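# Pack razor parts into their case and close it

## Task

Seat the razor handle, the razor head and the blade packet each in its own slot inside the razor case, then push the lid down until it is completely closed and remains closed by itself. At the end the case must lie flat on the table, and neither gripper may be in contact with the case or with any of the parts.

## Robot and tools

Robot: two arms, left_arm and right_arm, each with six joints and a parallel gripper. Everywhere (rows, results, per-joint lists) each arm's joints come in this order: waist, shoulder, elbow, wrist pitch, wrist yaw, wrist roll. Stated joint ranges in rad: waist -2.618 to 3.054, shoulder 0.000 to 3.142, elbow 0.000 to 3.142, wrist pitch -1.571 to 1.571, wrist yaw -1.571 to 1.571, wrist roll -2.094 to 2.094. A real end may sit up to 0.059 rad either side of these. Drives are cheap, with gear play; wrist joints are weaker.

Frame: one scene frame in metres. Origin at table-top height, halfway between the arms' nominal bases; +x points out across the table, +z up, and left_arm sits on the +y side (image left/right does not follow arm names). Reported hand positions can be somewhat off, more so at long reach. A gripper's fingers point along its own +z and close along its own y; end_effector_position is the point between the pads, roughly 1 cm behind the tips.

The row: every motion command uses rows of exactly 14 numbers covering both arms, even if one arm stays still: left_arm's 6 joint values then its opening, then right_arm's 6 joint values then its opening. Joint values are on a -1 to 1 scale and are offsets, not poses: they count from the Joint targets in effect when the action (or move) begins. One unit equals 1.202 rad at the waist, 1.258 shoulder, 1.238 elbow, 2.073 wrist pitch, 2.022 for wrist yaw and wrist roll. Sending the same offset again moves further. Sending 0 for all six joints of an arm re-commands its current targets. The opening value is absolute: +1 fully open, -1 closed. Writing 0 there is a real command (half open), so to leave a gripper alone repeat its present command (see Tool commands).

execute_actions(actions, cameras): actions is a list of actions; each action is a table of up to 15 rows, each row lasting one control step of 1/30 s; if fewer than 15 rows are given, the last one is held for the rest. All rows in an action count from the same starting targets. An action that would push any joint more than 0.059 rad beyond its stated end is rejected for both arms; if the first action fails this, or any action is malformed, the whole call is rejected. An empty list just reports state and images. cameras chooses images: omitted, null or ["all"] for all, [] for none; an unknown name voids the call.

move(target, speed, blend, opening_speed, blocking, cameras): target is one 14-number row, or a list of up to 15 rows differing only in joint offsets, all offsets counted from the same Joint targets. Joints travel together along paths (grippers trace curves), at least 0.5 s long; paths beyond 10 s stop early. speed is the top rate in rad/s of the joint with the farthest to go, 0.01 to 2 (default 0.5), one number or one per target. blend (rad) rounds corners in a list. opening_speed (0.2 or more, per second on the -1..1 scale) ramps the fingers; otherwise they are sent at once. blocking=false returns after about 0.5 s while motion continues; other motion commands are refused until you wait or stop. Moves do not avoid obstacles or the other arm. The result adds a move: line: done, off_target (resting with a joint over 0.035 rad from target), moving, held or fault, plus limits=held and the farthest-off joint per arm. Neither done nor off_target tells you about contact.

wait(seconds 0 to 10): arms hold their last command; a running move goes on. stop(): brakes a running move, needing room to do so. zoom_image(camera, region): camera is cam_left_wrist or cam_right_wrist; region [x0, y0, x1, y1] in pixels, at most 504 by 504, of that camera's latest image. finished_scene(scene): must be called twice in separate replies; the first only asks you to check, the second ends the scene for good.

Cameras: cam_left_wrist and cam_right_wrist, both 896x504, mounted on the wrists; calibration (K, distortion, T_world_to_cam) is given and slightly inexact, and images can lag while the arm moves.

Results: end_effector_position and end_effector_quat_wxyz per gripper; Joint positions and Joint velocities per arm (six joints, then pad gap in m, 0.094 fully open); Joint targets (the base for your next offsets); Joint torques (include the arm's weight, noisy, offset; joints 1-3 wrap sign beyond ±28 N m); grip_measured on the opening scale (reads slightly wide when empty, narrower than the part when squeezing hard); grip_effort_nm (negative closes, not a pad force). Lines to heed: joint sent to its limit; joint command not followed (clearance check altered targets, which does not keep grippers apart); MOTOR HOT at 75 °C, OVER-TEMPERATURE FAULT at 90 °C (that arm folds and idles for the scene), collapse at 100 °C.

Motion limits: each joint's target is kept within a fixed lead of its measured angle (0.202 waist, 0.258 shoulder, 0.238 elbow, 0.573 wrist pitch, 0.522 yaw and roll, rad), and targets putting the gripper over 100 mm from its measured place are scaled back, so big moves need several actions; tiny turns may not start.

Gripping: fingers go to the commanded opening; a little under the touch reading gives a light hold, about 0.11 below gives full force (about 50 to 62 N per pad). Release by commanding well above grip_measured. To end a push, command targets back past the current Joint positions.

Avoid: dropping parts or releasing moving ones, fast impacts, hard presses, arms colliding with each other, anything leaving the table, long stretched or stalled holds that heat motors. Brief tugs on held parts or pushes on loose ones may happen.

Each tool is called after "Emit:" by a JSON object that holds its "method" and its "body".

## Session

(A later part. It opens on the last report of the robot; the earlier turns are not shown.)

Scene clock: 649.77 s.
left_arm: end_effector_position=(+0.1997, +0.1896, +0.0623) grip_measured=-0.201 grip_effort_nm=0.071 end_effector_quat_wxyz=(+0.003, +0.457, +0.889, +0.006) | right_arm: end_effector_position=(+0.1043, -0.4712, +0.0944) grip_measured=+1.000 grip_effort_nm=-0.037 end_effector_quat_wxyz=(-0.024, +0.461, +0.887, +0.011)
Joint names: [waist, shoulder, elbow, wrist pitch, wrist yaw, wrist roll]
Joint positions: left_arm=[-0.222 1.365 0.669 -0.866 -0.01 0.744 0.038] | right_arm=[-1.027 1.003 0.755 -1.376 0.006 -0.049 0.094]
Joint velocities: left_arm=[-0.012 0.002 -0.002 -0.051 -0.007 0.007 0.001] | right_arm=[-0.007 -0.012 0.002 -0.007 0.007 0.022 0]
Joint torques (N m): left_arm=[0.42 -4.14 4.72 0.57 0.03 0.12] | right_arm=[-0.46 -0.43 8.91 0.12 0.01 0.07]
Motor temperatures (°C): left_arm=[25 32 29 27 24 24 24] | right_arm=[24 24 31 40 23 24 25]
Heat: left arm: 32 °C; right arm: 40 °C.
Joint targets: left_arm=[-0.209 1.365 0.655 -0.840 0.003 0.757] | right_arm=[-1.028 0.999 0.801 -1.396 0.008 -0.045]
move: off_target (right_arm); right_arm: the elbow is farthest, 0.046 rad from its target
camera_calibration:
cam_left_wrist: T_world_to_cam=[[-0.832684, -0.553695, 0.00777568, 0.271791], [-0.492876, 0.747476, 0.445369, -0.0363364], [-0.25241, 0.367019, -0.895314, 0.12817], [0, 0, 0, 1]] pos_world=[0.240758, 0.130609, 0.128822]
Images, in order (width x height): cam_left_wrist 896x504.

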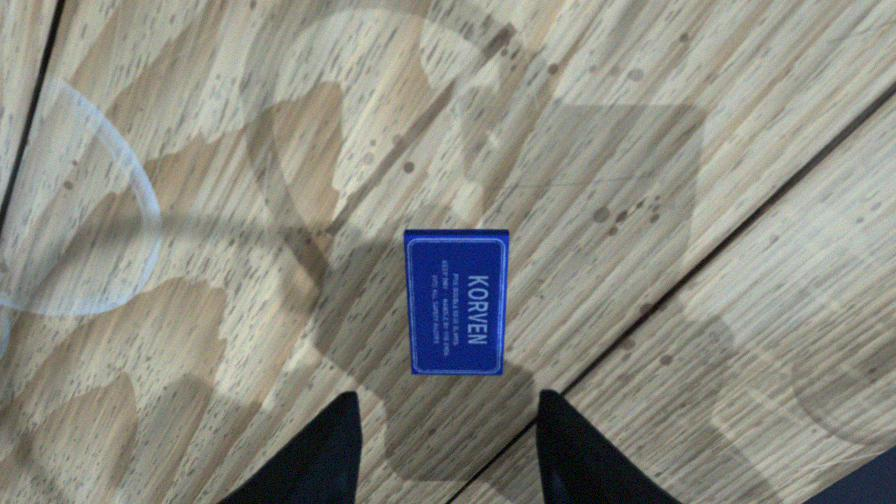

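Emit:
{"method": "move", "body": {"target": [0.008,0.09,-0.104,0.112,0,0.01,-0.2,0,0,0,0,0,0,1], "speed": 0.3, "cameras": ["cam_left_wrist"]}}

Scene clock: 665.53 s.
left_arm: end_effector_position=(+0.1891, +0.1939, +0.0162) grip_measured=-0.201 grip_effort_nm=0.061 end_effector_quat_wxyz=(-0.011, +0.461, +0.887, +0.002) | right_arm: end_effector_position=(+0.1043, -0.4712, +0.0944) grip_measured=+1.000 grip_effort_nm=-0.042 end_effector_quat_wxyz=(-0.024, +0.461, +0.887, +0.011)
Joint names: [waist, shoulder, elbow, wrist pitch, wrist yaw, wrist roll]
Joint positions: left_arm=[-0.211 1.476 0.54 -0.656 -0.01 0.762 0.038] | right_arm=[-1.027 1.003 0.755 -1.376 0.006 -0.049 0.094]
Joint velocities: left_arm=[0.002 0.002 -0.002 0.037 -0.022 0.022 0] | right_arm=[0.007 -0.022 -0.007 0.007 -0.037 0.037 0]
Joint torques (N m): left_arm=[0.44 -4.31 3.97 0.74 0.03 0.12] | right_arm=[-0.47 -0.44 8.92 0.13 0.01 0.07]
Motor temperatures (°C): left_arm=[25 32 29 27 24 24 24] | right_arm=[24 24 31 37 23 24 25]
Heat: left arm: 32 °C; right arm: 37 °C.
Joint targets: left_arm=[-0.200 1.479 0.526 -0.608 0.003 0.777] | right_arm=[-1.028 0.999 0.801 -1.396 0.008 -0.045]
move: off_target (left_arm, right_arm); left_arm: the wrist pitch is farthest, 0.048 rad from its target; right_arm: the elbow is farthest, 0.046 rad from its target
camera_calibration:
cam_left_wrist: T_world_to_cam=[[-0.836384, -0.547398, 0.028602, 0.264801], [-0.47407, 0.748566, 0.46358, -0.0282628], [-0.275173, 0.374172, -0.885593, 0.0854182], [0, 0, 0, 1]] pos_world=[0.231582, 0.134147, 0.0811741]
Images, in order (width x height): cam_left_wrist 896x504.

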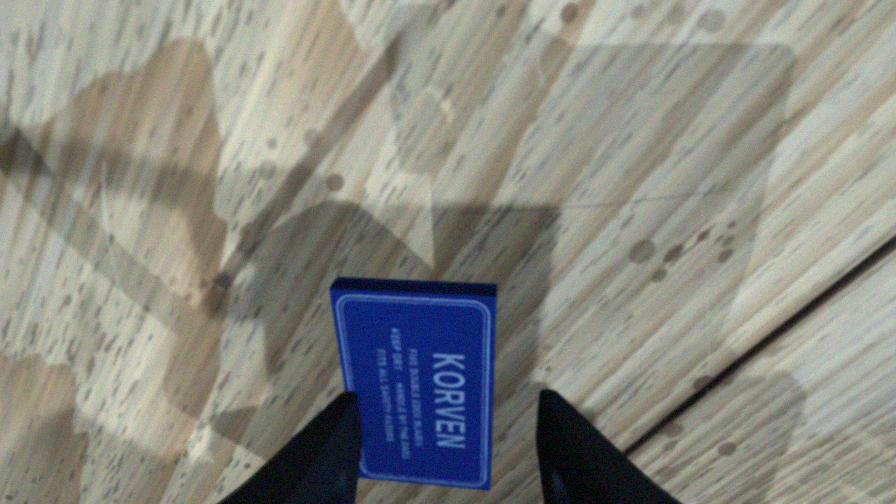

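Emit:
{"method": "move", "body": {"target": [0.018,0,0.0,0.015,0,-0.014,-0.2,0,0,0,0,0,0,1], "speed": 0.15, "cameras": ["cam_left_wrist"]}}

Scene clock: 676.00 s.
left_arm: end_effector_position=(+0.2021, +0.1956, +0.0163) grip_measured=-0.201 grip_effort_nm=0.061 end_effector_quat_wxyz=(+0.013, +0.451, +0.892, +0.009) | right_arm: end_effector_position=(+0.1043, -0.4712, +0.0944) grip_measured=+1.000 grip_effort_nm=-0.032 end_effector_quat_wxyz=(-0.024, +0.461, +0.887, +0.011)
Joint names: [waist, shoulder, elbow, wrist pitch, wrist yaw, wrist roll]
Joint positions: left_arm=[-0.19 1.476 0.54 -0.605 -0.01 0.762 0.038] | right_arm=[-1.027 1.003 0.755 -1.376 0.006 -0.049 0.094]
Joint velocities: left_arm=[0.002 0.007 0.002 -0.037 -0.095 0.007 0] | right_arm=[-0.007 -0.017 -0.002 -0.081 0.007 -0.081 0]
Joint torques (N m): left_arm=[0.51 -4.4 4.01 0.6 0.02 -0.06] | right_arm=[-0.46 -0.38 8.9 0.13 0 0.06]
Motor temperatures (°C): left_arm=[25 32 29 27 24 24 24] | right_arm=[24 24 31 36 23 24 25]
Heat: left arm: 32 °C; right arm: 36 °C.
Joint targets: left_arm=[-0.178 1.479 0.526 -0.577 0.003 0.749] | right_arm=[-1.028 0.999 0.801 -1.396 0.008 -0.045]
move: off_target (right_arm); right_arm: the elbow is farthest, 0.046 rad from its target
camera_calibration:
cam_left_wrist: T_world_to_cam=[[-0.824961, -0.56514, -0.00755223, 0.278402], [-0.512366, 0.74215, 0.432082, -0.0138577], [-0.238582, 0.360321, -0.901802, 0.0840003], [0, 0, 0, 1]] pos_world=[0.242612, 0.137354, 0.0838419]
Images, in order (width x height): cam_left_wrist 896x504.

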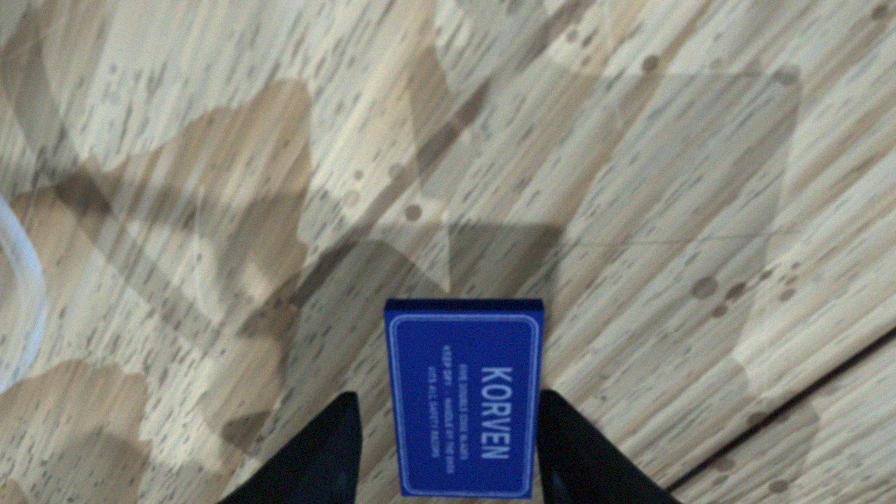

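Emit:
{"method": "move", "body": {"target": [-0.017,0,0.0,-0.006,0,0.008,-0.2,0,0,0,0,0,0,1], "speed": 0.15, "cameras": ["cam_left_wrist"]}}

Scene clock: 682.10 s.
left_arm: end_effector_position=(+0.2025, +0.1952, +0.0163) grip_measured=-0.201 grip_effort_nm=0.066 end_effector_quat_wxyz=(+0.014, +0.452, +0.892, +0.009) | right_arm: end_effector_position=(+0.1043, -0.4712, +0.0944) grip_measured=+1.000 grip_effort_nm=-0.037 end_effector_quat_wxyz=(-0.024, +0.461, +0.887, +0.011)
Joint names: [waist, shoulder, elbow, wrist pitch, wrist yaw, wrist roll]
Joint positions: left_arm=[-0.191 1.476 0.54 -0.603 -0.01 0.762 0.038] | right_arm=[-1.027 1.003 0.755 -1.376 0.006 -0.049 0.094]
Joint velocities: left_arm=[-0.002 -0.002 -0.012 -0.051 -0.051 -0.022 0.001] | right_arm=[0.002 0.002 0.002 0.066 -0.022 0.022 0]
Joint torques (N m): left_arm=[-0.47 -4.42 4.11 0.51 0.03 0.09] | right_arm=[-0.43 -0.43 8.94 0.13 0 0.06]
Motor temperatures (°C): left_arm=[25 32 29 27 24 24 24] | right_arm=[24 24 31 36 23 24 25]
Heat: left arm: 32 °C; right arm: 36 °C.
Joint targets: left_arm=[-0.199 1.479 0.526 -0.589 0.003 0.765] | right_arm=[-1.028 0.999 0.801 -1.396 0.008 -0.045]
move: off_target (right_arm); right_arm: the elbow is farthest, 0.046 rad from its target
camera_calibration:
cam_left_wrist: T_world_to_cam=[[-0.825814, -0.563876, -0.00864798, 0.278411], [-0.511878, 0.743051, 0.43111, -0.013684], [-0.236667, 0.360444, -0.902258, 0.0838153], [0, 0, 0, 1]] pos_world=[0.242747, 0.136946, 0.08393]
Images, in order (width x height): cam_left_wrist 896x504.

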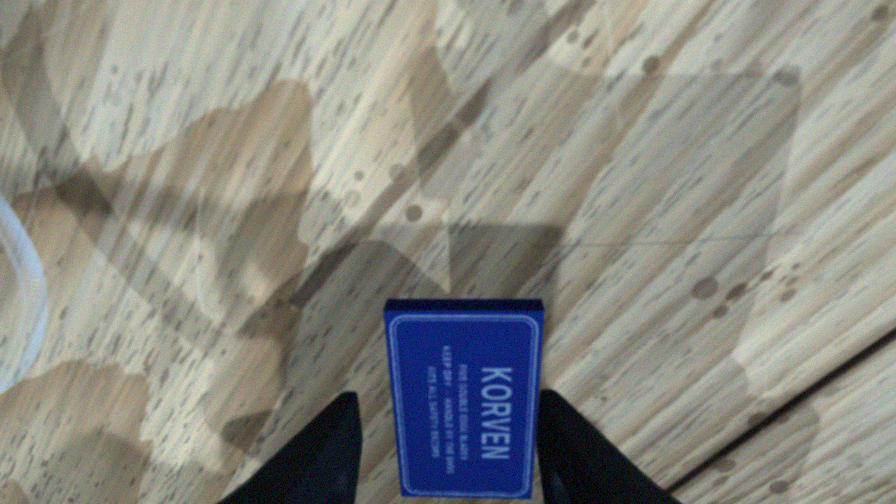

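Emit:
{"method": "move", "body": {"target": [-0.012,0,0.0,-0.004,0,0,-0.2,0,0,0,0,0,0,1], "speed": 0.15, "cameras": ["cam_left_wrist"]}}

Scene clock: 686.53 s.
left_arm: end_effector_position=(+0.2022, +0.1934, +0.0163) grip_measured=-0.201 grip_effort_nm=0.066 end_effector_quat_wxyz=(+0.014, +0.457, +0.889, +0.009) | right_arm: end_effector_position=(+0.1045, -0.4711, +0.0944) grip_measured=+1.000 grip_effort_nm=-0.037 end_effector_quat_wxyz=(-0.024, +0.461, +0.887, +0.011)
Joint names: [waist, shoulder, elbow, wrist pitch, wrist yaw, wrist roll]
Joint positions: left_arm=[-0.201 1.476 0.54 -0.603 -0.01 0.765 0.038] | right_arm=[-1.027 1.003 0.755 -1.376 0.005 -0.049 0.094]
Joint velocities: left_arm=[0.012 -0.007 -0.012 -0.051 0.007 -0.066 0] | right_arm=[-0.002 -0.012 0.007 -0.007 -0.022 -0.022 0]
Joint torques (N m): left_arm=[-0.5 -4.4 4.12 0.38 0.04 0.11] | right_arm=[-0.46 -0.43 8.92 0.13 0.01 0.07]
Motor temperatures (°C): left_arm=[25 32 29 27 24 24 24] | right_arm=[24 24 31 35 23 24 25]
Heat: left arm: 32 °C; right arm: 35 °C.
Joint targets: left_arm=[-0.213 1.479 0.526 -0.597 0.003 0.765] | right_arm=[-1.028 0.999 0.801 -1.396 0.008 -0.045]
move: off_target (right_arm); right_arm: the elbow is farthest, 0.046 rad from its target
camera_calibration:
cam_left_wrist: T_world_to_cam=[[-0.832671, -0.5537, -0.00869465, 0.276576], [-0.502718, 0.749232, 0.431192, -0.0155618], [-0.232237, 0.363412, -0.902218, 0.0829165], [0, 0, 0, 1]] pos_world=[0.24173, 0.134667, 0.0839236]
Images, in order (width x height): cam_left_wrist 896x504.

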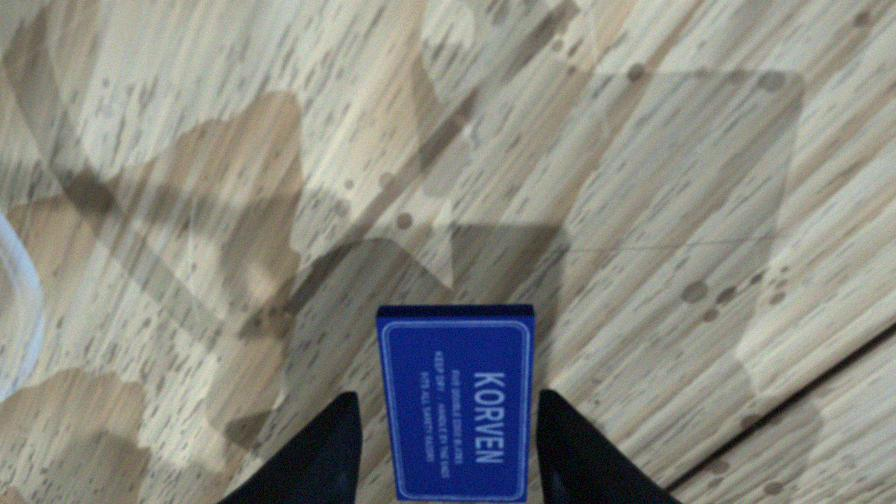

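Emit:
{"method": "move", "body": {"target": [0,0,-0.014,0.02,0,0,-0.2,0,0,0,0,0,0,1], "speed": 0.1, "cameras": ["cam_left_wrist"]}}

Scene clock: 693.53 s.
left_arm: end_effector_position=(+0.1996, +0.1939, +0.0128) grip_measured=-0.201 grip_effort_nm=0.066 end_effector_quat_wxyz=(+0.015, +0.457, +0.889, +0.009) | right_arm: end_effector_position=(+0.1045, -0.4711, +0.0944) grip_measured=+1.000 grip_effort_nm=-0.042 end_effector_quat_wxyz=(-0.024, +0.461, +0.887, +0.011)
Joint names: [waist, shoulder, elbow, wrist pitch, wrist yaw, wrist roll]
Joint positions: left_arm=[-0.201 1.476 0.522 -0.584 -0.01 0.765 0.038] | right_arm=[-1.027 1.003 0.755 -1.376 0.005 -0.049 0.094]
Joint velocities: left_arm=[-0.017 -0.012 -0.007 0.051 -0.037 -0.051 -0.001] | right_arm=[-0.007 -0.027 0.002 -0.051 -0.066 0.037 0]
Joint torques (N m): left_arm=[-0.51 -4.41 4.04 0.63 0.04 0.1] | right_arm=[-0.46 -0.42 8.95 0.14 0 0.06]
Motor temperatures (°C): left_arm=[25 32 29 27 24 24 24] | right_arm=[24 24 31 35 23 24 25]
Heat: left arm: 32 °C; right arm: 35 °C.
Joint targets: left_arm=[-0.213 1.479 0.509 -0.556 0.003 0.765] | right_arm=[-1.028 0.999 0.801 -1.396 0.008 -0.045]
move: off_target (right_arm); right_arm: the elbow is farthest, 0.046 rad from its target
camera_calibration:
cam_left_wrist: T_world_to_cam=[[-0.832657, -0.553702, -0.00979366, 0.274676], [-0.503367, 0.749353, 0.430222, -0.0155832], [-0.230876, 0.363157, -0.90267, 0.0787442], [0, 0, 0, 1]] pos_world=[0.239047, 0.13517, 0.0804744]
Images, in order (width x height): cam_left_wrist 896x504.

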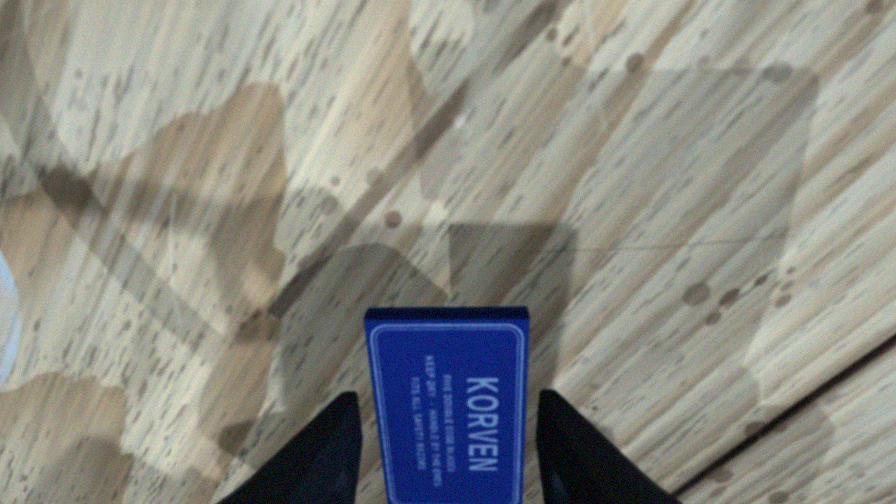

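Grip.

Emit:
{"method": "move", "body": {"target": [0,0,0,0,0,0,-0.47,0,0,0,0,0,0,1], "opening_speed": 0.3, "cameras": ["cam_left_wrist"]}}

Scene clock: 698.47 s.
left_arm: end_effector_position=(+0.1999, +0.1938, +0.0128) grip_measured=-0.439 grip_effort_nm=-0.984 end_effector_quat_wxyz=(+0.015, +0.457, +0.889, +0.010) | right_arm: end_effector_position=(+0.1045, -0.4711, +0.0944) grip_measured=+1.000 grip_effort_nm=-0.032 end_effector_quat_wxyz=(-0.024, +0.461, +0.887, +0.011)
Joint names: [waist, shoulder, elbow, wrist pitch, wrist yaw, wrist roll]
Joint positions: left_arm=[-0.201 1.476 0.522 -0.582 -0.01 0.763 0.026] | right_arm=[-1.027 1.003 0.755 -1.376 0.005 -0.049 0.094]
Joint velocities: left_arm=[-0.012 -0.017 0.002 -0.081 -0.081 0.007 -0.002] | right_arm=[0.017 0.012 -0.007 -0.037 -0.051 -0.037 0]
Joint torques (N m): left_arm=[-0.59 -4.38 4.08 0.63 0.05 0.1] | right_arm=[-0.47 -0.43 8.91 0.13 0.01 0.06]
Motor temperatures (°C): left_arm=[25 31 29 27 24 24 24] | right_arm=[24 24 31 34 23 24 25]
Heat: left arm: 31 °C; right arm: 34 °C.
Joint targets: left_arm=[-0.213 1.479 0.509 -0.556 0.003 0.765] | right_arm=[-1.028 0.999 0.801 -1.396 0.008 -0.045]
move: off_target (right_arm); right_arm: the elbow is farthest, 0.046 rad from its target
camera_calibration:
cam_left_wrist: T_world_to_cam=[[-0.831792, -0.554982, -0.0108661, 0.275038], [-0.505166, 0.748725, 0.429207, -0.0148532], [-0.230066, 0.3625, -0.903141, 0.0788392], [0, 0, 0, 1]] pos_world=[0.239409, 0.135183, 0.0805666]
Images, in order (width x height): cam_left_wrist 896x504.

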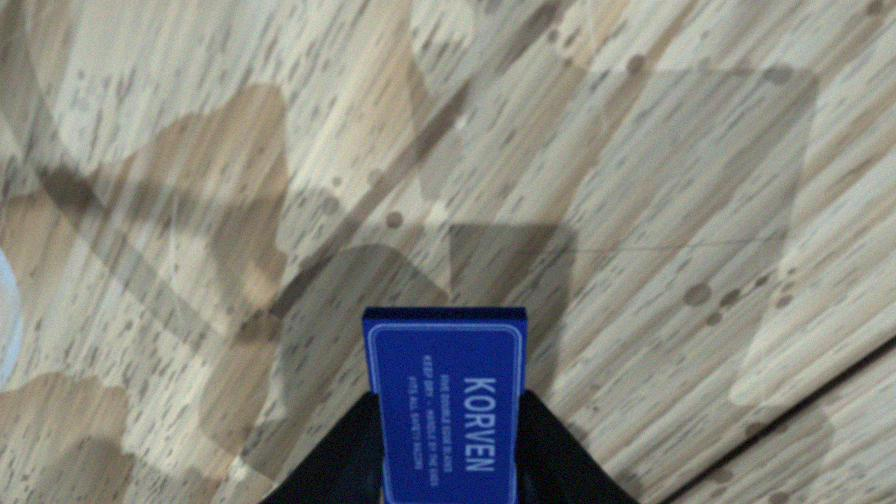

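Emit:
{"method": "move", "body": {"target": [[0,-0.08,0.16,-0.145,0,0,-0.47,0,0,0,0,0,0,1],[-0.355,0.44,0.815,-0.217,0,0.087,-0.47,0,0,0,0,0,0,1]], "speed": [0.4,0.7], "blend": [0.04,0], "cameras": ["cam_left_wrist"]}}

Emit:
{"method": "zoom_image", "body": {"camera": "cam_left_wrist", "region": [300, 100, 700, 500]}}

Scene clock: 716.00 s.
left_arm: end_effector_position=(+0.3205, +0.0007, +0.0768) grip_measured=-0.443 grip_effort_nm=-1.033 end_effector_quat_wxyz=(+0.019, +0.708, +0.706, +0.008) | right_arm: end_effector_position=(+0.1045, -0.4711, +0.0944) grip_measured=+1.000 grip_effort_nm=-0.032 end_effector_quat_wxyz=(-0.024, +0.461, +0.887, +0.011)
Joint names: [waist, shoulder, elbow, wrist pitch, wrist yaw, wrist roll]
Joint positions: left_arm=[-0.65 2.022 1.476 -0.985 -0.01 0.94 0.026] | right_arm=[-1.027 1.003 0.755 -1.376 0.005 -0.049 0.094]
Joint velocities: left_arm=[-0.022 -0.007 0.012 -0.037 -0.037 0.007 0] | right_arm=[0.007 0.002 0.002 -0.022 0.007 0.007 0]
Joint torques (N m): left_arm=[0.35 -10.47 9.69 0.1 0.04 0.1] | right_arm=[-0.46 -0.43 8.92 0.13 0.02 0.07]
Motor temperatures (°C): left_arm=[25 32 29 27 24 24 25] | right_arm=[24 23 32 33 23 24 25]
Heat: left arm: 32 °C; right arm: 33 °C.
Joint targets: left_arm=[-0.640 2.032 1.518 -1.006 0.003 0.941] | right_arm=[-1.028 0.999 0.801 -1.396 0.008 -0.045]
move: off_target (left_arm, right_arm); left_arm: the elbow is farthest, 0.042 rad from its target; right_arm: the elbow is farthest, 0.046 rad from its target
camera_calibration:
cam_left_wrist: T_world_to_cam=[[-0.999152, 0.0373858, -0.0172233, 0.322543], [0.0262809, 0.901438, 0.43211, -0.0074562], [0.0316805, 0.431291, -0.901657, 0.150375], [0, 0, 0, 1]] pos_world=[0.317702, -0.0701927, 0.144364]
Images, in order (width x height): cam_left_wrist 896x504.

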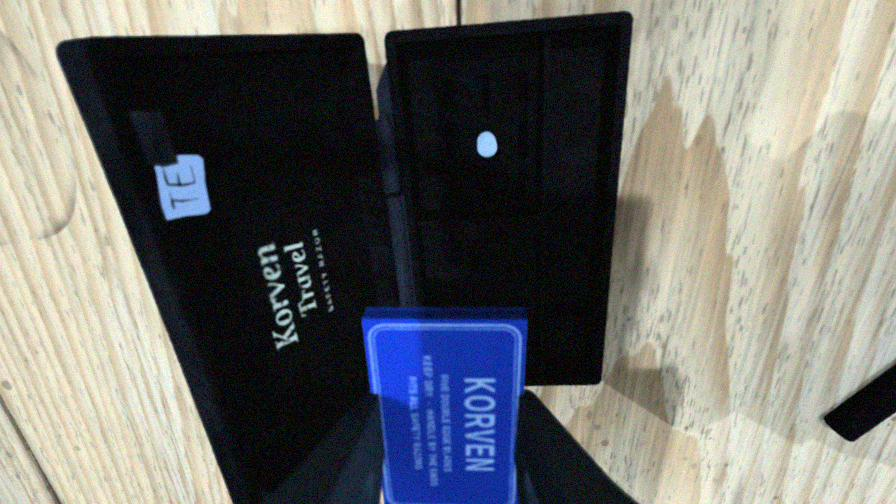

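Scaled by 1.260 from the camera's 896x504 image, which has a finer 1280x720 frame.

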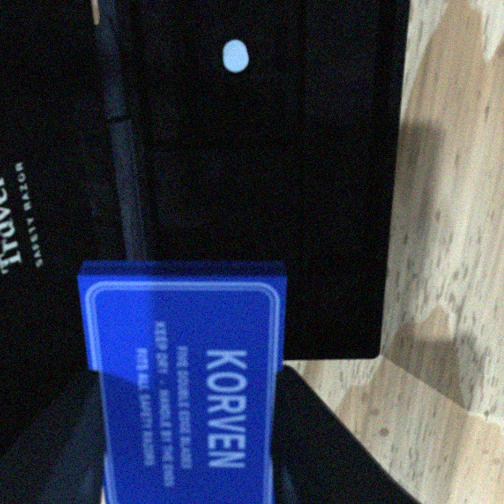

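Emit:
{"method": "move", "body": {"target": [0.0,0.026,-0.11,0.061,0,-0.014,-0.47,0,0,0,0,0,0,1], "speed": 0.3, "cameras": ["cam_left_wrist"]}}

Emit:
{"method": "zoom_image", "body": {"camera": "cam_left_wrist", "region": [300, 100, 700, 500]}}

Scene clock: 740.30 s.
left_arm: end_effector_position=(+0.3117, +0.0071, +0.0450) grip_measured=-0.443 grip_effort_nm=-1.038 end_effector_quat_wxyz=(+0.001, +0.704, +0.711, +0.005) | right_arm: end_effector_position=(+0.1045, -0.4711, +0.0944) grip_measured=+1.000 grip_effort_nm=-0.032 end_effector_quat_wxyz=(-0.024, +0.461, +0.887, +0.011)
Joint names: [waist, shoulder, elbow, wrist pitch, wrist yaw, wrist roll]
Joint positions: left_arm=[-0.65 2.057 1.395 -0.904 -0.01 0.926 0.026] | right_arm=[-1.027 1.003 0.755 -1.376 0.005 -0.049 0.094]
Joint velocities: left_arm=[-0.007 0.012 -0.007 0.022 -0.037 -0.022 0] | right_arm=[-0.007 0.012 -0.022 -0.066 -0.051 0.007 0]
Joint torques (N m): left_arm=[0.39 -10.71 4.86 0.53 0.01 -0.04] | right_arm=[-0.46 -0.44 8.91 0.14 0.01 0.06]
Motor temperatures (°C): left_arm=[25 34 30 26 24 24 25] | right_arm=[24 23 32 32 23 24 25]
Heat: left arm: 34 °C; right arm: 32 °C.
Joint targets: left_arm=[-0.640 2.065 1.382 -0.879 0.003 0.913] | right_arm=[-1.028 0.999 0.801 -1.396 0.008 -0.045]
move: off_target (right_arm); right_arm: the elbow is farthest, 0.046 rad from its target
camera_calibration:
cam_left_wrist: T_world_to_cam=[[-0.99965, 0.023645, 0.0118718, 0.311908], [0.026458, 0.892719, 0.449837, -0.0000879403], [0.0000381916, 0.449994, -0.893032, 0.128478], [0, 0, 0, 1]] pos_world=[0.311796, -0.0651109, 0.111072]
Images, in order (width x height): cam_left_wrist 896x504.

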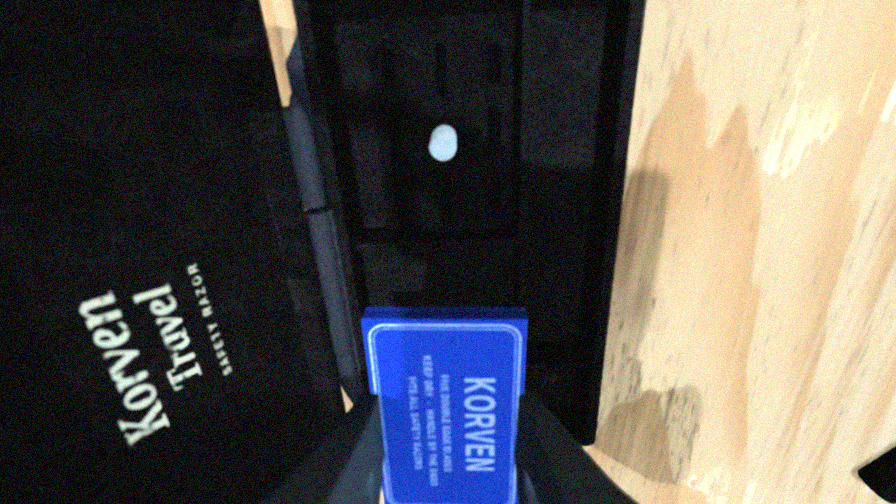

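Scaled by 1.260 from the camera's 896x504 image, which has a finer 1280x720 frame.

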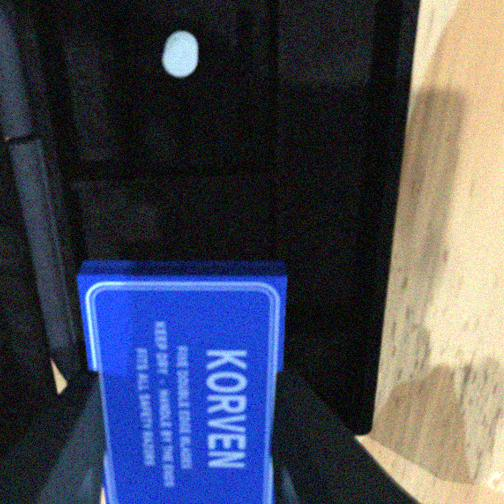

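Emit:
{"method": "move", "body": {"target": [0.008,0.018,-0.025,0.029,0,0,-0.47,0,0,0,0,0,0,1], "speed": 0.15, "cameras": ["cam_left_wrist"]}}

Emit:
{"method": "zoom_image", "body": {"camera": "cam_left_wrist", "region": [300, 100, 700, 500]}}

Scene clock: 754.30 s.
left_arm: end_effector_position=(+0.3151, +0.0082, +0.0319) grip_measured=-0.443 grip_effort_nm=-1.038 end_effector_quat_wxyz=(+0.007, +0.701, +0.713, +0.006) | right_arm: end_effector_position=(+0.1045, -0.4711, +0.0944) grip_measured=+1.000 grip_effort_nm=-0.037 end_effector_quat_wxyz=(-0.024, +0.461, +0.887, +0.011)
Joint names: [waist, shoulder, elbow, wrist pitch, wrist yaw, wrist roll]
Joint positions: left_arm=[-0.642 2.076 1.366 -0.844 -0.01 0.926 0.026] | right_arm=[-1.027 1.003 0.755 -1.376 0.005 -0.049 0.094]
Joint velocities: left_arm=[-0.002 0.012 -0.002 0.007 -0.022 -0.007 0] | right_arm=[-0.002 -0.007 -0.017 -0.051 -0.037 -0.022 0]
Joint torques (N m): left_arm=[0.23 -10.28 4.62 0.57 0.01 -0.04] | right_arm=[-0.47 -0.46 8.92 0.13 0.02 0.06]
Motor temperatures (°C): left_arm=[25 33 29 26 24 24 25] | right_arm=[24 23 32 31 23 24 25]
Heat: left arm: 33 °C; right arm: 32 °C.
Joint targets: left_arm=[-0.630 2.087 1.351 -0.819 0.003 0.913] | right_arm=[-1.028 0.999 0.801 -1.396 0.008 -0.045]
move: off_target (right_arm); right_arm: the elbow is farthest, 0.046 rad from its target
camera_calibration:
cam_left_wrist: T_world_to_cam=[[-0.99987, 0.0160264, 0.00182058, 0.315908], [0.015171, 0.896112, 0.443569, 0.00848996], [0.00547739, 0.443539, -0.896238, 0.114737], [0, 0, 0, 1]] pos_world=[0.315109, -0.0635613, 0.0984909]
Images, in order (width x height): cam_left_wrist 896x504.

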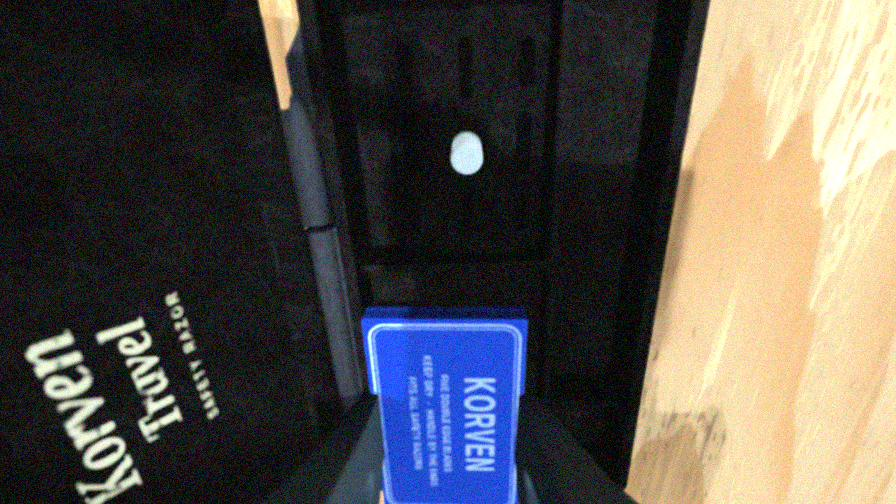

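Scaled by 1.260 from the camera's 896x504 image, which has a finer 1280x720 frame.

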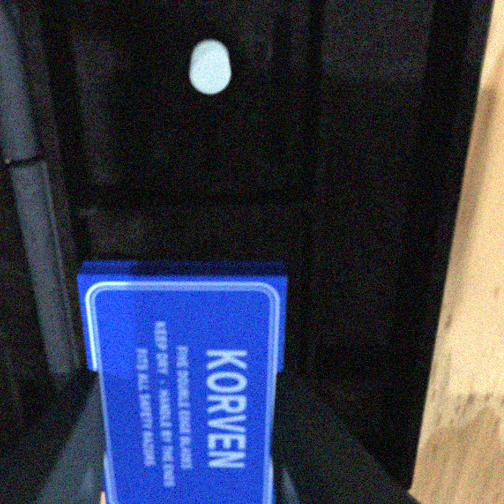

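Emit:
{"method": "move", "body": {"target": [0.0,0.003,-0.016,0.008,0,0,-0.47,0,0,0,0,0,0,1], "speed": 0.12, "cameras": ["cam_left_wrist"]}}

Emit:
{"method": "zoom_image", "body": {"camera": "cam_left_wrist", "region": [300, 100, 700, 500]}}

Scene clock: 764.53 s.
left_arm: end_effector_position=(+0.3146, +0.0086, +0.0291) grip_measured=-0.443 grip_effort_nm=-1.033 end_effector_quat_wxyz=(+0.009, +0.701, +0.713, +0.006) | right_arm: end_effector_position=(+0.1045, -0.4711, +0.0944) grip_measured=+1.000 grip_effort_nm=-0.042 end_effector_quat_wxyz=(-0.024, +0.461, +0.887, +0.011)
Joint names: [waist, shoulder, elbow, wrist pitch, wrist yaw, wrist roll]
Joint positions: left_arm=[-0.642 2.076 1.353 -0.829 -0.01 0.926 0.026] | right_arm=[-1.027 1.003 0.755 -1.376 0.005 -0.049 0.094]
Joint velocities: left_arm=[0.022 0.002 -0.007 0.007 0.051 -0.051 0] | right_arm=[0.007 0.017 -0.012 -0.037 0.066 0.007 0]
Joint torques (N m): left_arm=[0.34 -10.02 3.95 0.54 0.02 -0.06] | right_arm=[-0.47 -0.4 8.94 0.13 0.01 0.07]
Motor temperatures (°C): left_arm=[25 33 29 26 24 24 25] | right_arm=[24 23 32 31 23 24 25]
Heat: left arm: 33 °C; right arm: 32 °C.
Joint targets: left_arm=[-0.630 2.091 1.331 -0.803 0.003 0.913] | right_arm=[-1.028 0.999 0.801 -1.396 0.008 -0.045]
move: off_target (right_arm); right_arm: the elbow is farthest, 0.046 rad from its target
camera_calibration:
cam_left_wrist: T_world_to_cam=[[-0.999871, 0.0160275, -0.000692334, 0.315449], [0.014071, 0.896909, 0.441992, 0.00975296], [0.00770496, 0.441925, -0.897019, 0.111451], [0, 0, 0, 1]] pos_world=[0.314413, -0.0630565, 0.0958816]
Images, in order (width x height): cam_left_wrist 896x504.

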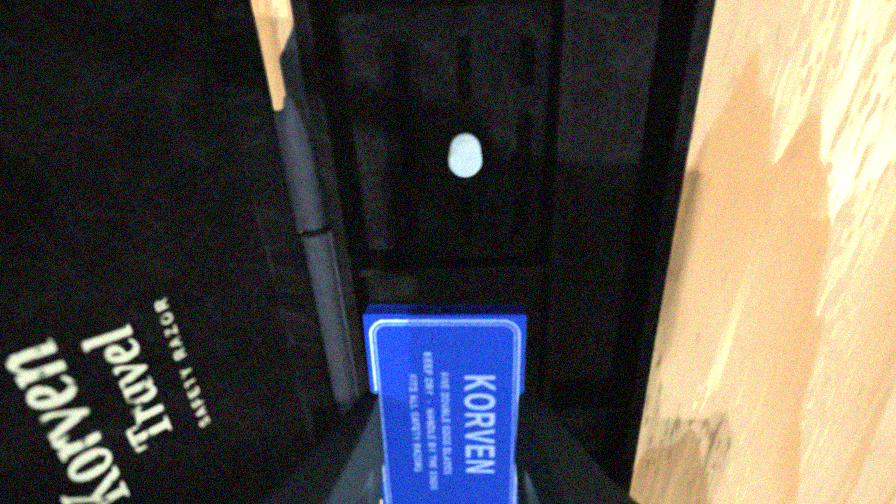

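Scaled by 1.260 from the camera's 896x504 image, which has a finer 1280x720 frame.

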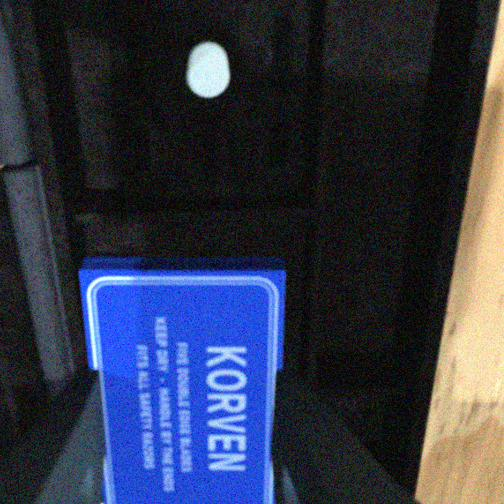

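Emit:
{"method": "move", "body": {"target": [[-0.01,-0.003,0.06,-0.03,0,0,-0.47,0,0,0,0,0,0,1],[-0.008,0,0.002,-0.008,0,0,-0.47,0,0,0,0,0,0,1]], "speed": 0.15, "cameras": ["cam_left_wrist"]}}

Emit:
{"method": "zoom_image", "body": {"camera": "cam_left_wrist", "region": [300, 100, 700, 500]}}

Scene clock: 776.93 s.
left_arm: end_effector_position=(+0.3135, +0.0094, +0.0294) grip_measured=-0.443 grip_effort_nm=-1.038 end_effector_quat_wxyz=(+0.006, +0.701, +0.713, +0.006) | right_arm: end_effector_position=(+0.1045, -0.4711, +0.0944) grip_measured=+1.000 grip_effort_nm=-0.032 end_effector_quat_wxyz=(-0.024, +0.461, +0.887, +0.011)
Joint names: [waist, shoulder, elbow, wrist pitch, wrist yaw, wrist roll]
Joint positions: left_arm=[-0.642 2.076 1.355 -0.837 -0.01 0.926 0.026] | right_arm=[-1.027 1.003 0.755 -1.376 0.005 -0.049 0.094]
Joint velocities: left_arm=[-0.002 0.012 -0.002 0.081 -0.051 -0.022 0] | right_arm=[0.012 -0.037 -0.007 -0.051 -0.022 -0.022 0]
Joint torques (N m): left_arm=[-0.24 -10.06 4.1 0.47 0.04 -0.03] | right_arm=[-0.44 -0.42 8.91 0.13 0.01 0.06]
Motor temperatures (°C): left_arm=[25 33 29 26 24 24 26] | right_arm=[24 23 32 30 23 24 25]
Heat: left arm: 33 °C; right arm: 32 °C.
Joint targets: left_arm=[-0.640 2.091 1.333 -0.819 0.003 0.913] | right_arm=[-1.028 0.999 0.801 -1.396 0.008 -0.045]
move: off_target (right_arm); right_arm: the elbow is farthest, 0.046 rad from its target
camera_calibration:
cam_left_wrist: T_world_to_cam=[[-0.999862, 0.0160209, 0.00433347, 0.314196], [0.016275, 0.895312, 0.445142, 0.00815014], [0.00325177, 0.445152, -0.895449, 0.112716], [0, 0, 0, 1]] pos_world=[0.313654, -0.0625065, 0.0959423]
Images, in order (width x height): cam_left_wrist 896x504.

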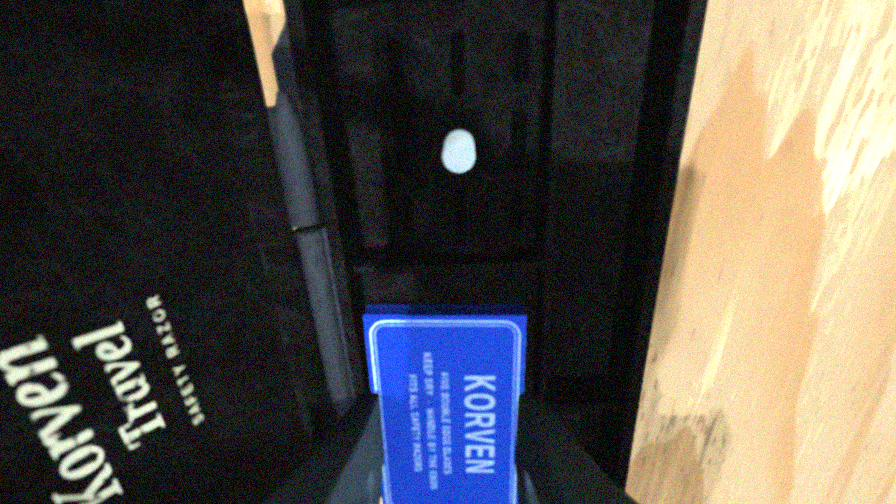

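Scaled by 1.260 from the camera's 896x504 image, which has a finer 1280x720 frame.

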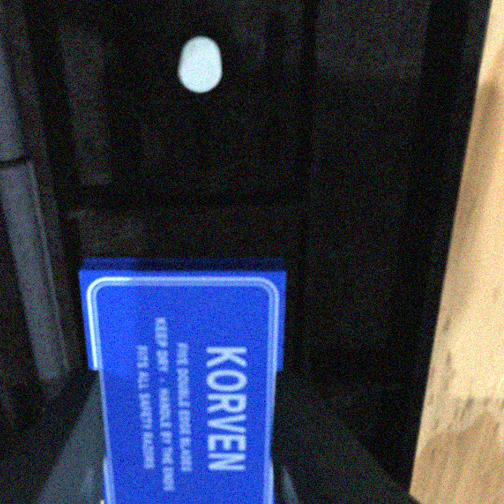

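Emit:
{"method": "move", "body": {"target": [0.0,0.003,-0.016,0.013,0,0,-0.47,0,0,0,0,0,0,1], "speed": 0.12, "cameras": ["cam_left_wrist"]}}

Emit:
{"method": "zoom_image", "body": {"camera": "cam_left_wrist", "region": [300, 100, 700, 500]}}

Scene clock: 781.90 s.
left_arm: end_effector_position=(+0.3134, +0.0095, +0.0286) grip_measured=-0.443 grip_effort_nm=-1.038 end_effector_quat_wxyz=(+0.007, +0.701, +0.713, +0.006) | right_arm: end_effector_position=(+0.1045, -0.4711, +0.0944) grip_measured=+1.000 grip_effort_nm=-0.037 end_effector_quat_wxyz=(-0.024, +0.461, +0.887, +0.011)
Joint names: [waist, shoulder, elbow, wrist pitch, wrist yaw, wrist roll]
Joint positions: left_arm=[-0.642 2.074 1.349 -0.829 -0.01 0.926 0.026] | right_arm=[-1.027 1.003 0.755 -1.376 0.005 -0.049 0.094]
Joint velocities: left_arm=[0.002 0.007 0.002 -0.007 0.022 -0.007 0] | right_arm=[-0.002 0.007 -0.012 -0.051 0.007 0.037 0]
Joint torques (N m): left_arm=[-0.32 -9.58 3 0.68 0.02 -0.04] | right_arm=[-0.46 -0.42 8.96 0.13 0.02 0.07]
Motor temperatures (°C): left_arm=[25 33 29 26 24 24 26] | right_arm=[24 23 32 30 23 24 25]
Heat: left arm: 33 °C; right arm: 32 °C.
Joint targets: left_arm=[-0.640 2.095 1.313 -0.792 0.003 0.913] | right_arm=[-1.028 0.999 0.801 -1.396 0.008 -0.045]
move: off_target (left_arm, right_arm); left_arm: the wrist pitch is farthest, 0.037 rad from its target; right_arm: the elbow is farthest, 0.046 rad from its target
camera_calibration:
cam_left_wrist: T_world_to_cam=[[-0.99987, 0.0160264, 0.00182058, 0.314167], [0.015171, 0.896112, 0.443569, 0.00883227], [0.00547739, 0.443539, -0.896238, 0.111287], [0, 0, 0, 1]] pos_world=[0.313382, -0.0623099, 0.0952501]
Images, in order (width x height): cam_left_wrist 896x504.

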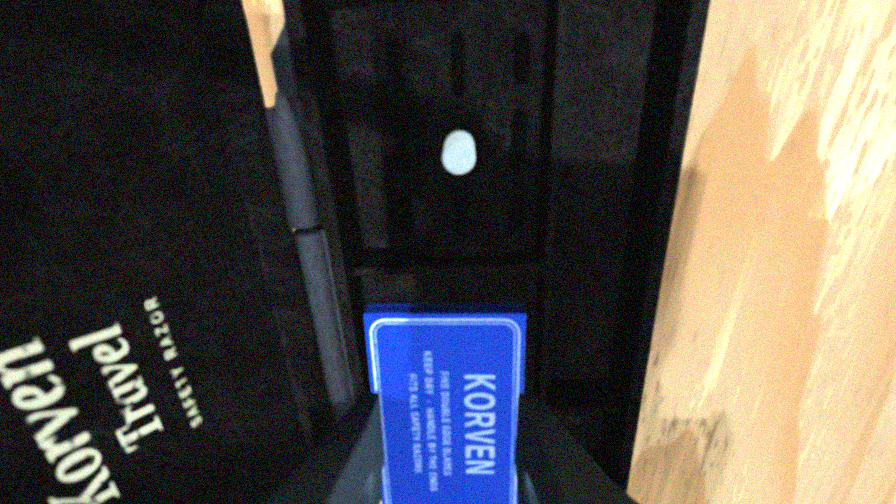

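Scaled by 1.260 from the camera's 896x504 image, which has a finer 1280x720 frame.

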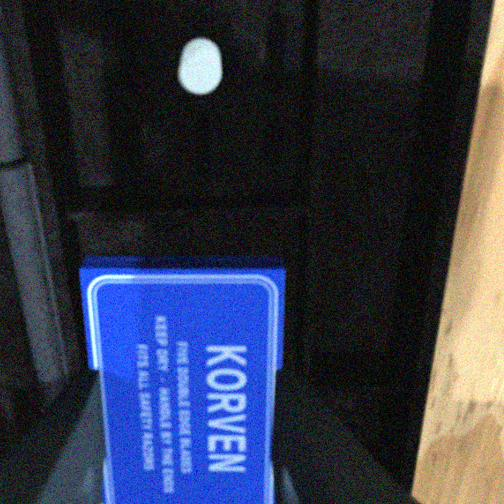

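Emit:
{"method": "move", "body": {"target": [[-0.008,-0.003,0.08,-0.04,0,0,-0.47,0,0,0,0,0,0,1],[-0.008,0,0.014,0.002,0,0,-0.47,0,0,0,0,0,0,1]], "speed": 0.15, "cameras": ["cam_left_wrist"]}}

Emit:
{"method": "zoom_image", "body": {"camera": "cam_left_wrist", "region": [300, 100, 700, 500]}}

Scene clock: 800.40 s.
left_arm: end_effector_position=(+0.3156, +0.0079, +0.0291) grip_measured=-0.443 grip_effort_nm=-1.038 end_effector_quat_wxyz=(+0.010, +0.701, +0.713, +0.006) | right_arm: end_effector_position=(+0.1045, -0.4711, +0.0944) grip_measured=+1.000 grip_effort_nm=-0.032 end_effector_quat_wxyz=(-0.024, +0.461, +0.887, +0.011)
Joint names: [waist, shoulder, elbow, wrist pitch, wrist yaw, wrist roll]
Joint positions: left_arm=[-0.642 2.079 1.358 -0.829 -0.01 0.926 0.026] | right_arm=[-1.027 1.003 0.755 -1.376 0.005 -0.049 0.094]
Joint velocities: left_arm=[-0.012 -0.007 -0.012 0.007 -0.007 0.051 -0.001] | right_arm=[0.007 -0.002 0.002 0.022 0.007 -0.081 0]
Joint torques (N m): left_arm=[-0.47 -9.95 3.66 0.76 0.05 -0.07] | right_arm=[-0.46 -0.43 8.94 0.13 0.02 0.06]
Motor temperatures (°C): left_arm=[25 33 29 27 24 24 26] | right_arm=[24 23 32 29 23 24 25]
Heat: left arm: 33 °C; right arm: 32 °C.
Joint targets: left_arm=[-0.649 2.095 1.331 -0.788 0.003 0.913] | right_arm=[-1.028 0.999 0.801 -1.396 0.008 -0.045]
move: off_target (left_arm, right_arm); left_arm: the wrist pitch is farthest, 0.041 rad from its target; right_arm: the elbow is farthest, 0.046 rad from its target
camera_calibration:
cam_left_wrist: T_world_to_cam=[[-0.99987, 0.0160263, -0.00194879, 0.316524], [0.0135224, 0.897306, 0.441201, 0.0106179], [0.00881947, 0.441118, -0.897406, 0.1114], [0, 0, 0, 1]] pos_world=[0.315357, -0.0637408, 0.0959033]
Images, in order (width x height): cam_left_wrist 896x504.

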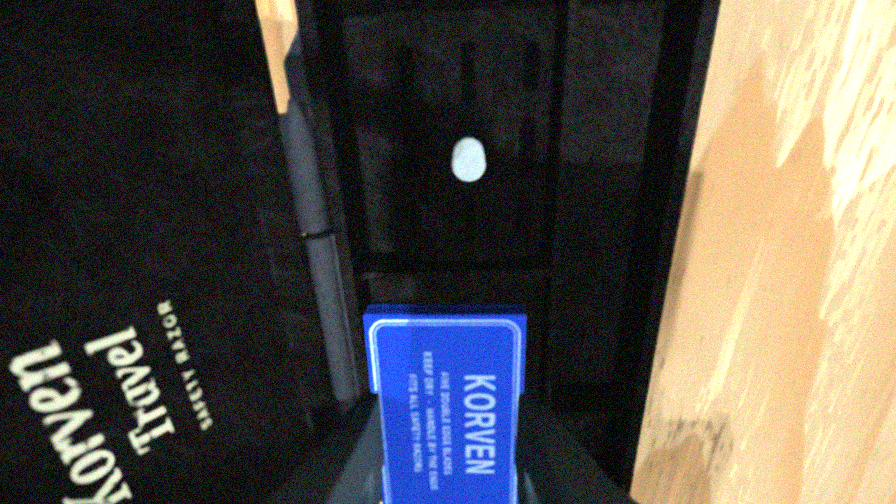

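Scaled by 1.260 from the camera's 896x504 image, which has a finer 1280x720 frame.

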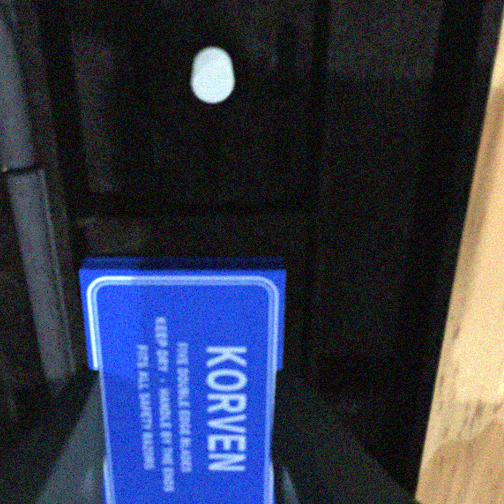

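Emit:
{"method": "move", "body": {"target": [[-0.012,-0.003,0.05,-0.02,0,0,-0.47,0,0,0,0,0,0,1],[-0.014,0,0.003,-0.001,0,0,-0.47,0,0,0,0,0,0,1]], "speed": 0.15, "cameras": ["cam_left_wrist"]}}

Emit:
{"method": "zoom_image", "body": {"camera": "cam_left_wrist", "region": [300, 100, 700, 500]}}

Scene clock: 808.50 s.
left_arm: end_effector_position=(+0.3139, +0.0037, +0.0272) grip_measured=-0.444 grip_effort_nm=-1.043 end_effector_quat_wxyz=(+0.013, +0.705, +0.709, +0.008) | right_arm: end_effector_position=(+0.1045, -0.4711, +0.0944) grip_measured=+1.000 grip_effort_nm=-0.032 end_effector_quat_wxyz=(-0.024, +0.461, +0.887, +0.011)
Joint names: [waist, shoulder, elbow, wrist pitch, wrist yaw, wrist roll]
Joint positions: left_arm=[-0.655 2.08 1.352 -0.815 -0.011 0.926 0.026] | right_arm=[-1.027 1.003 0.755 -1.376 0.005 -0.049 0.094]
Joint velocities: left_arm=[-0.012 0.007 0.012 0.037 -0.037 0.022 0] | right_arm=[0.027 0.002 -0.002 -0.022 -0.022 -0.051 0]
Joint torques (N m): left_arm=[-0.46 -10.21 4.48 0.59 0.03 -0.06] | right_arm=[-0.5 -0.44 8.98 0.13 0.02 0.05]
Motor temperatures (°C): left_arm=[25 34 29 27 24 24 26] | right_arm=[24 23 32 29 23 24 25]
Heat: left arm: 34 °C; right arm: 32 °C.
Joint targets: left_arm=[-0.666 2.095 1.335 -0.790 0.003 0.913] | right_arm=[-1.028 0.999 0.801 -1.396 0.008 -0.045]
move: off_target (right_arm); right_arm: the elbow is farthest, 0.046 rad from its target
camera_calibration:
cam_left_wrist: T_world_to_cam=[[-0.99957, 0.0282461, -0.00785424, 0.314845], [0.0219292, 0.898143, 0.439156, 0.0125732], [0.0194587, 0.438795, -0.898377, 0.108248], [0, 0, 0, 1]] pos_world=[0.312327, -0.0676841, 0.0941984]
Images, in order (width x height): cam_left_wrist 896x504.

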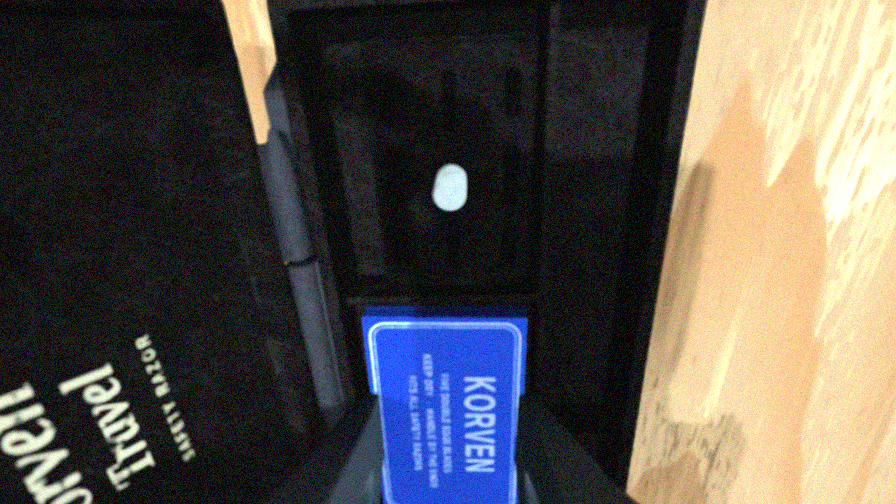

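Scaled by 1.260 from the camera's 896x504 image, which has a finer 1280x720 frame.

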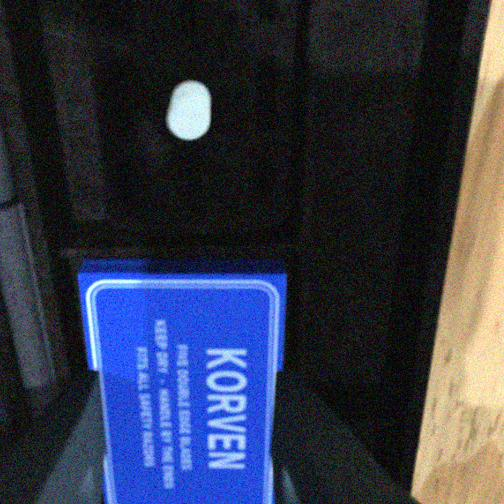

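Emit:
{"method": "move", "body": {"target": [0,0.004,-0.016,0.016,0,0,-0.47,0,0,0,0,0,0,1], "speed": 0.12, "cameras": ["cam_left_wrist"]}}

Emit:
{"method": "zoom_image", "body": {"camera": "cam_left_wrist", "region": [300, 100, 700, 500]}}

Scene clock: 820.10 s.
left_arm: end_effector_position=(+0.3136, +0.0039, +0.0252) grip_measured=-0.446 grip_effort_nm=-1.033 end_effector_quat_wxyz=(+0.014, +0.700, +0.714, +0.008) | right_arm: end_effector_position=(+0.1045, -0.4711, +0.0944) grip_measured=+1.000 grip_effort_nm=-0.037 end_effector_quat_wxyz=(-0.024, +0.461, +0.887, +0.011)
Joint names: [waist, shoulder, elbow, wrist pitch, wrist yaw, wrist roll]
Joint positions: left_arm=[-0.655 2.08 1.343 -0.803 -0.011 0.911 0.026] | right_arm=[-1.027 1.003 0.755 -1.376 0.005 -0.049 0.094]
Joint velocities: left_arm=[-0.022 0.007 0.007 0.007 0.051 0.051 -0.003] | right_arm=[-0.007 -0.002 -0.002 -0.007 -0.081 -0.007 0]
Joint torques (N m): left_arm=[-0.53 -9.74 3.6 0.83 0.05 -0.02] | right_arm=[-0.44 -0.4 8.94 0.13 0.03 0.06]
Motor temperatures (°C): left_arm=[25 33 29 27 24 24 26] | right_arm=[24 23 33 29 23 24 25]
Heat: left arm: 33 °C; right arm: 33 °C.
Joint targets: left_arm=[-0.666 2.100 1.315 -0.757 0.003 0.913] | right_arm=[-1.028 0.999 0.801 -1.396 0.008 -0.045]
move: off_target (left_arm, right_arm); left_arm: the wrist pitch is farthest, 0.046 rad from its target; right_arm: the elbow is farthest, 0.046 rad from its target
camera_calibration:
cam_left_wrist: T_world_to_cam=[[-0.999864, 0.0128969, -0.0102392, 0.314766], [0.00712413, 0.899368, 0.437134, 0.0179767], [0.0148465, 0.437001, -0.899338, 0.107824], [0, 0, 0, 1]] pos_world=[0.312995, -0.0673466, 0.0923352]
Images, in order (width x height): cam_left_wrist 896x504.

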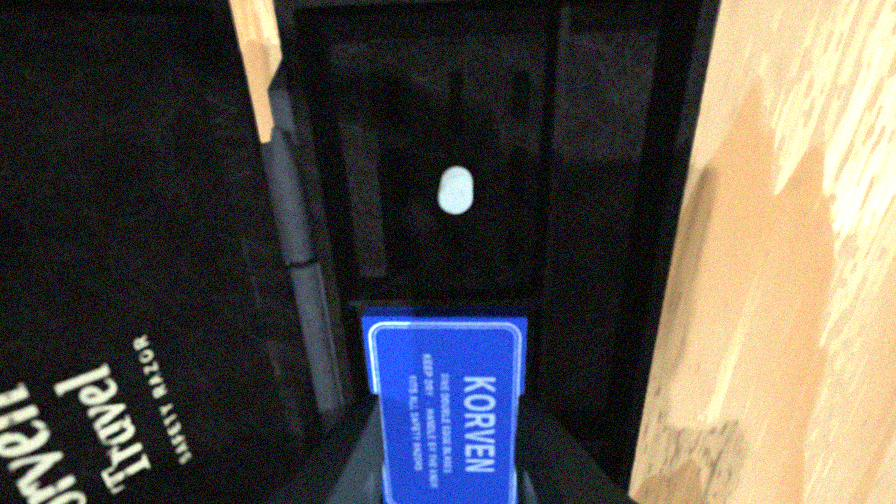

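Scaled by 1.260 from the camera's 896x504 image, which has a finer 1280x720 frame.

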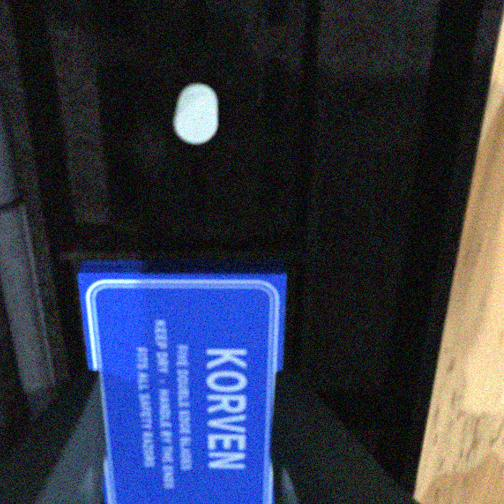

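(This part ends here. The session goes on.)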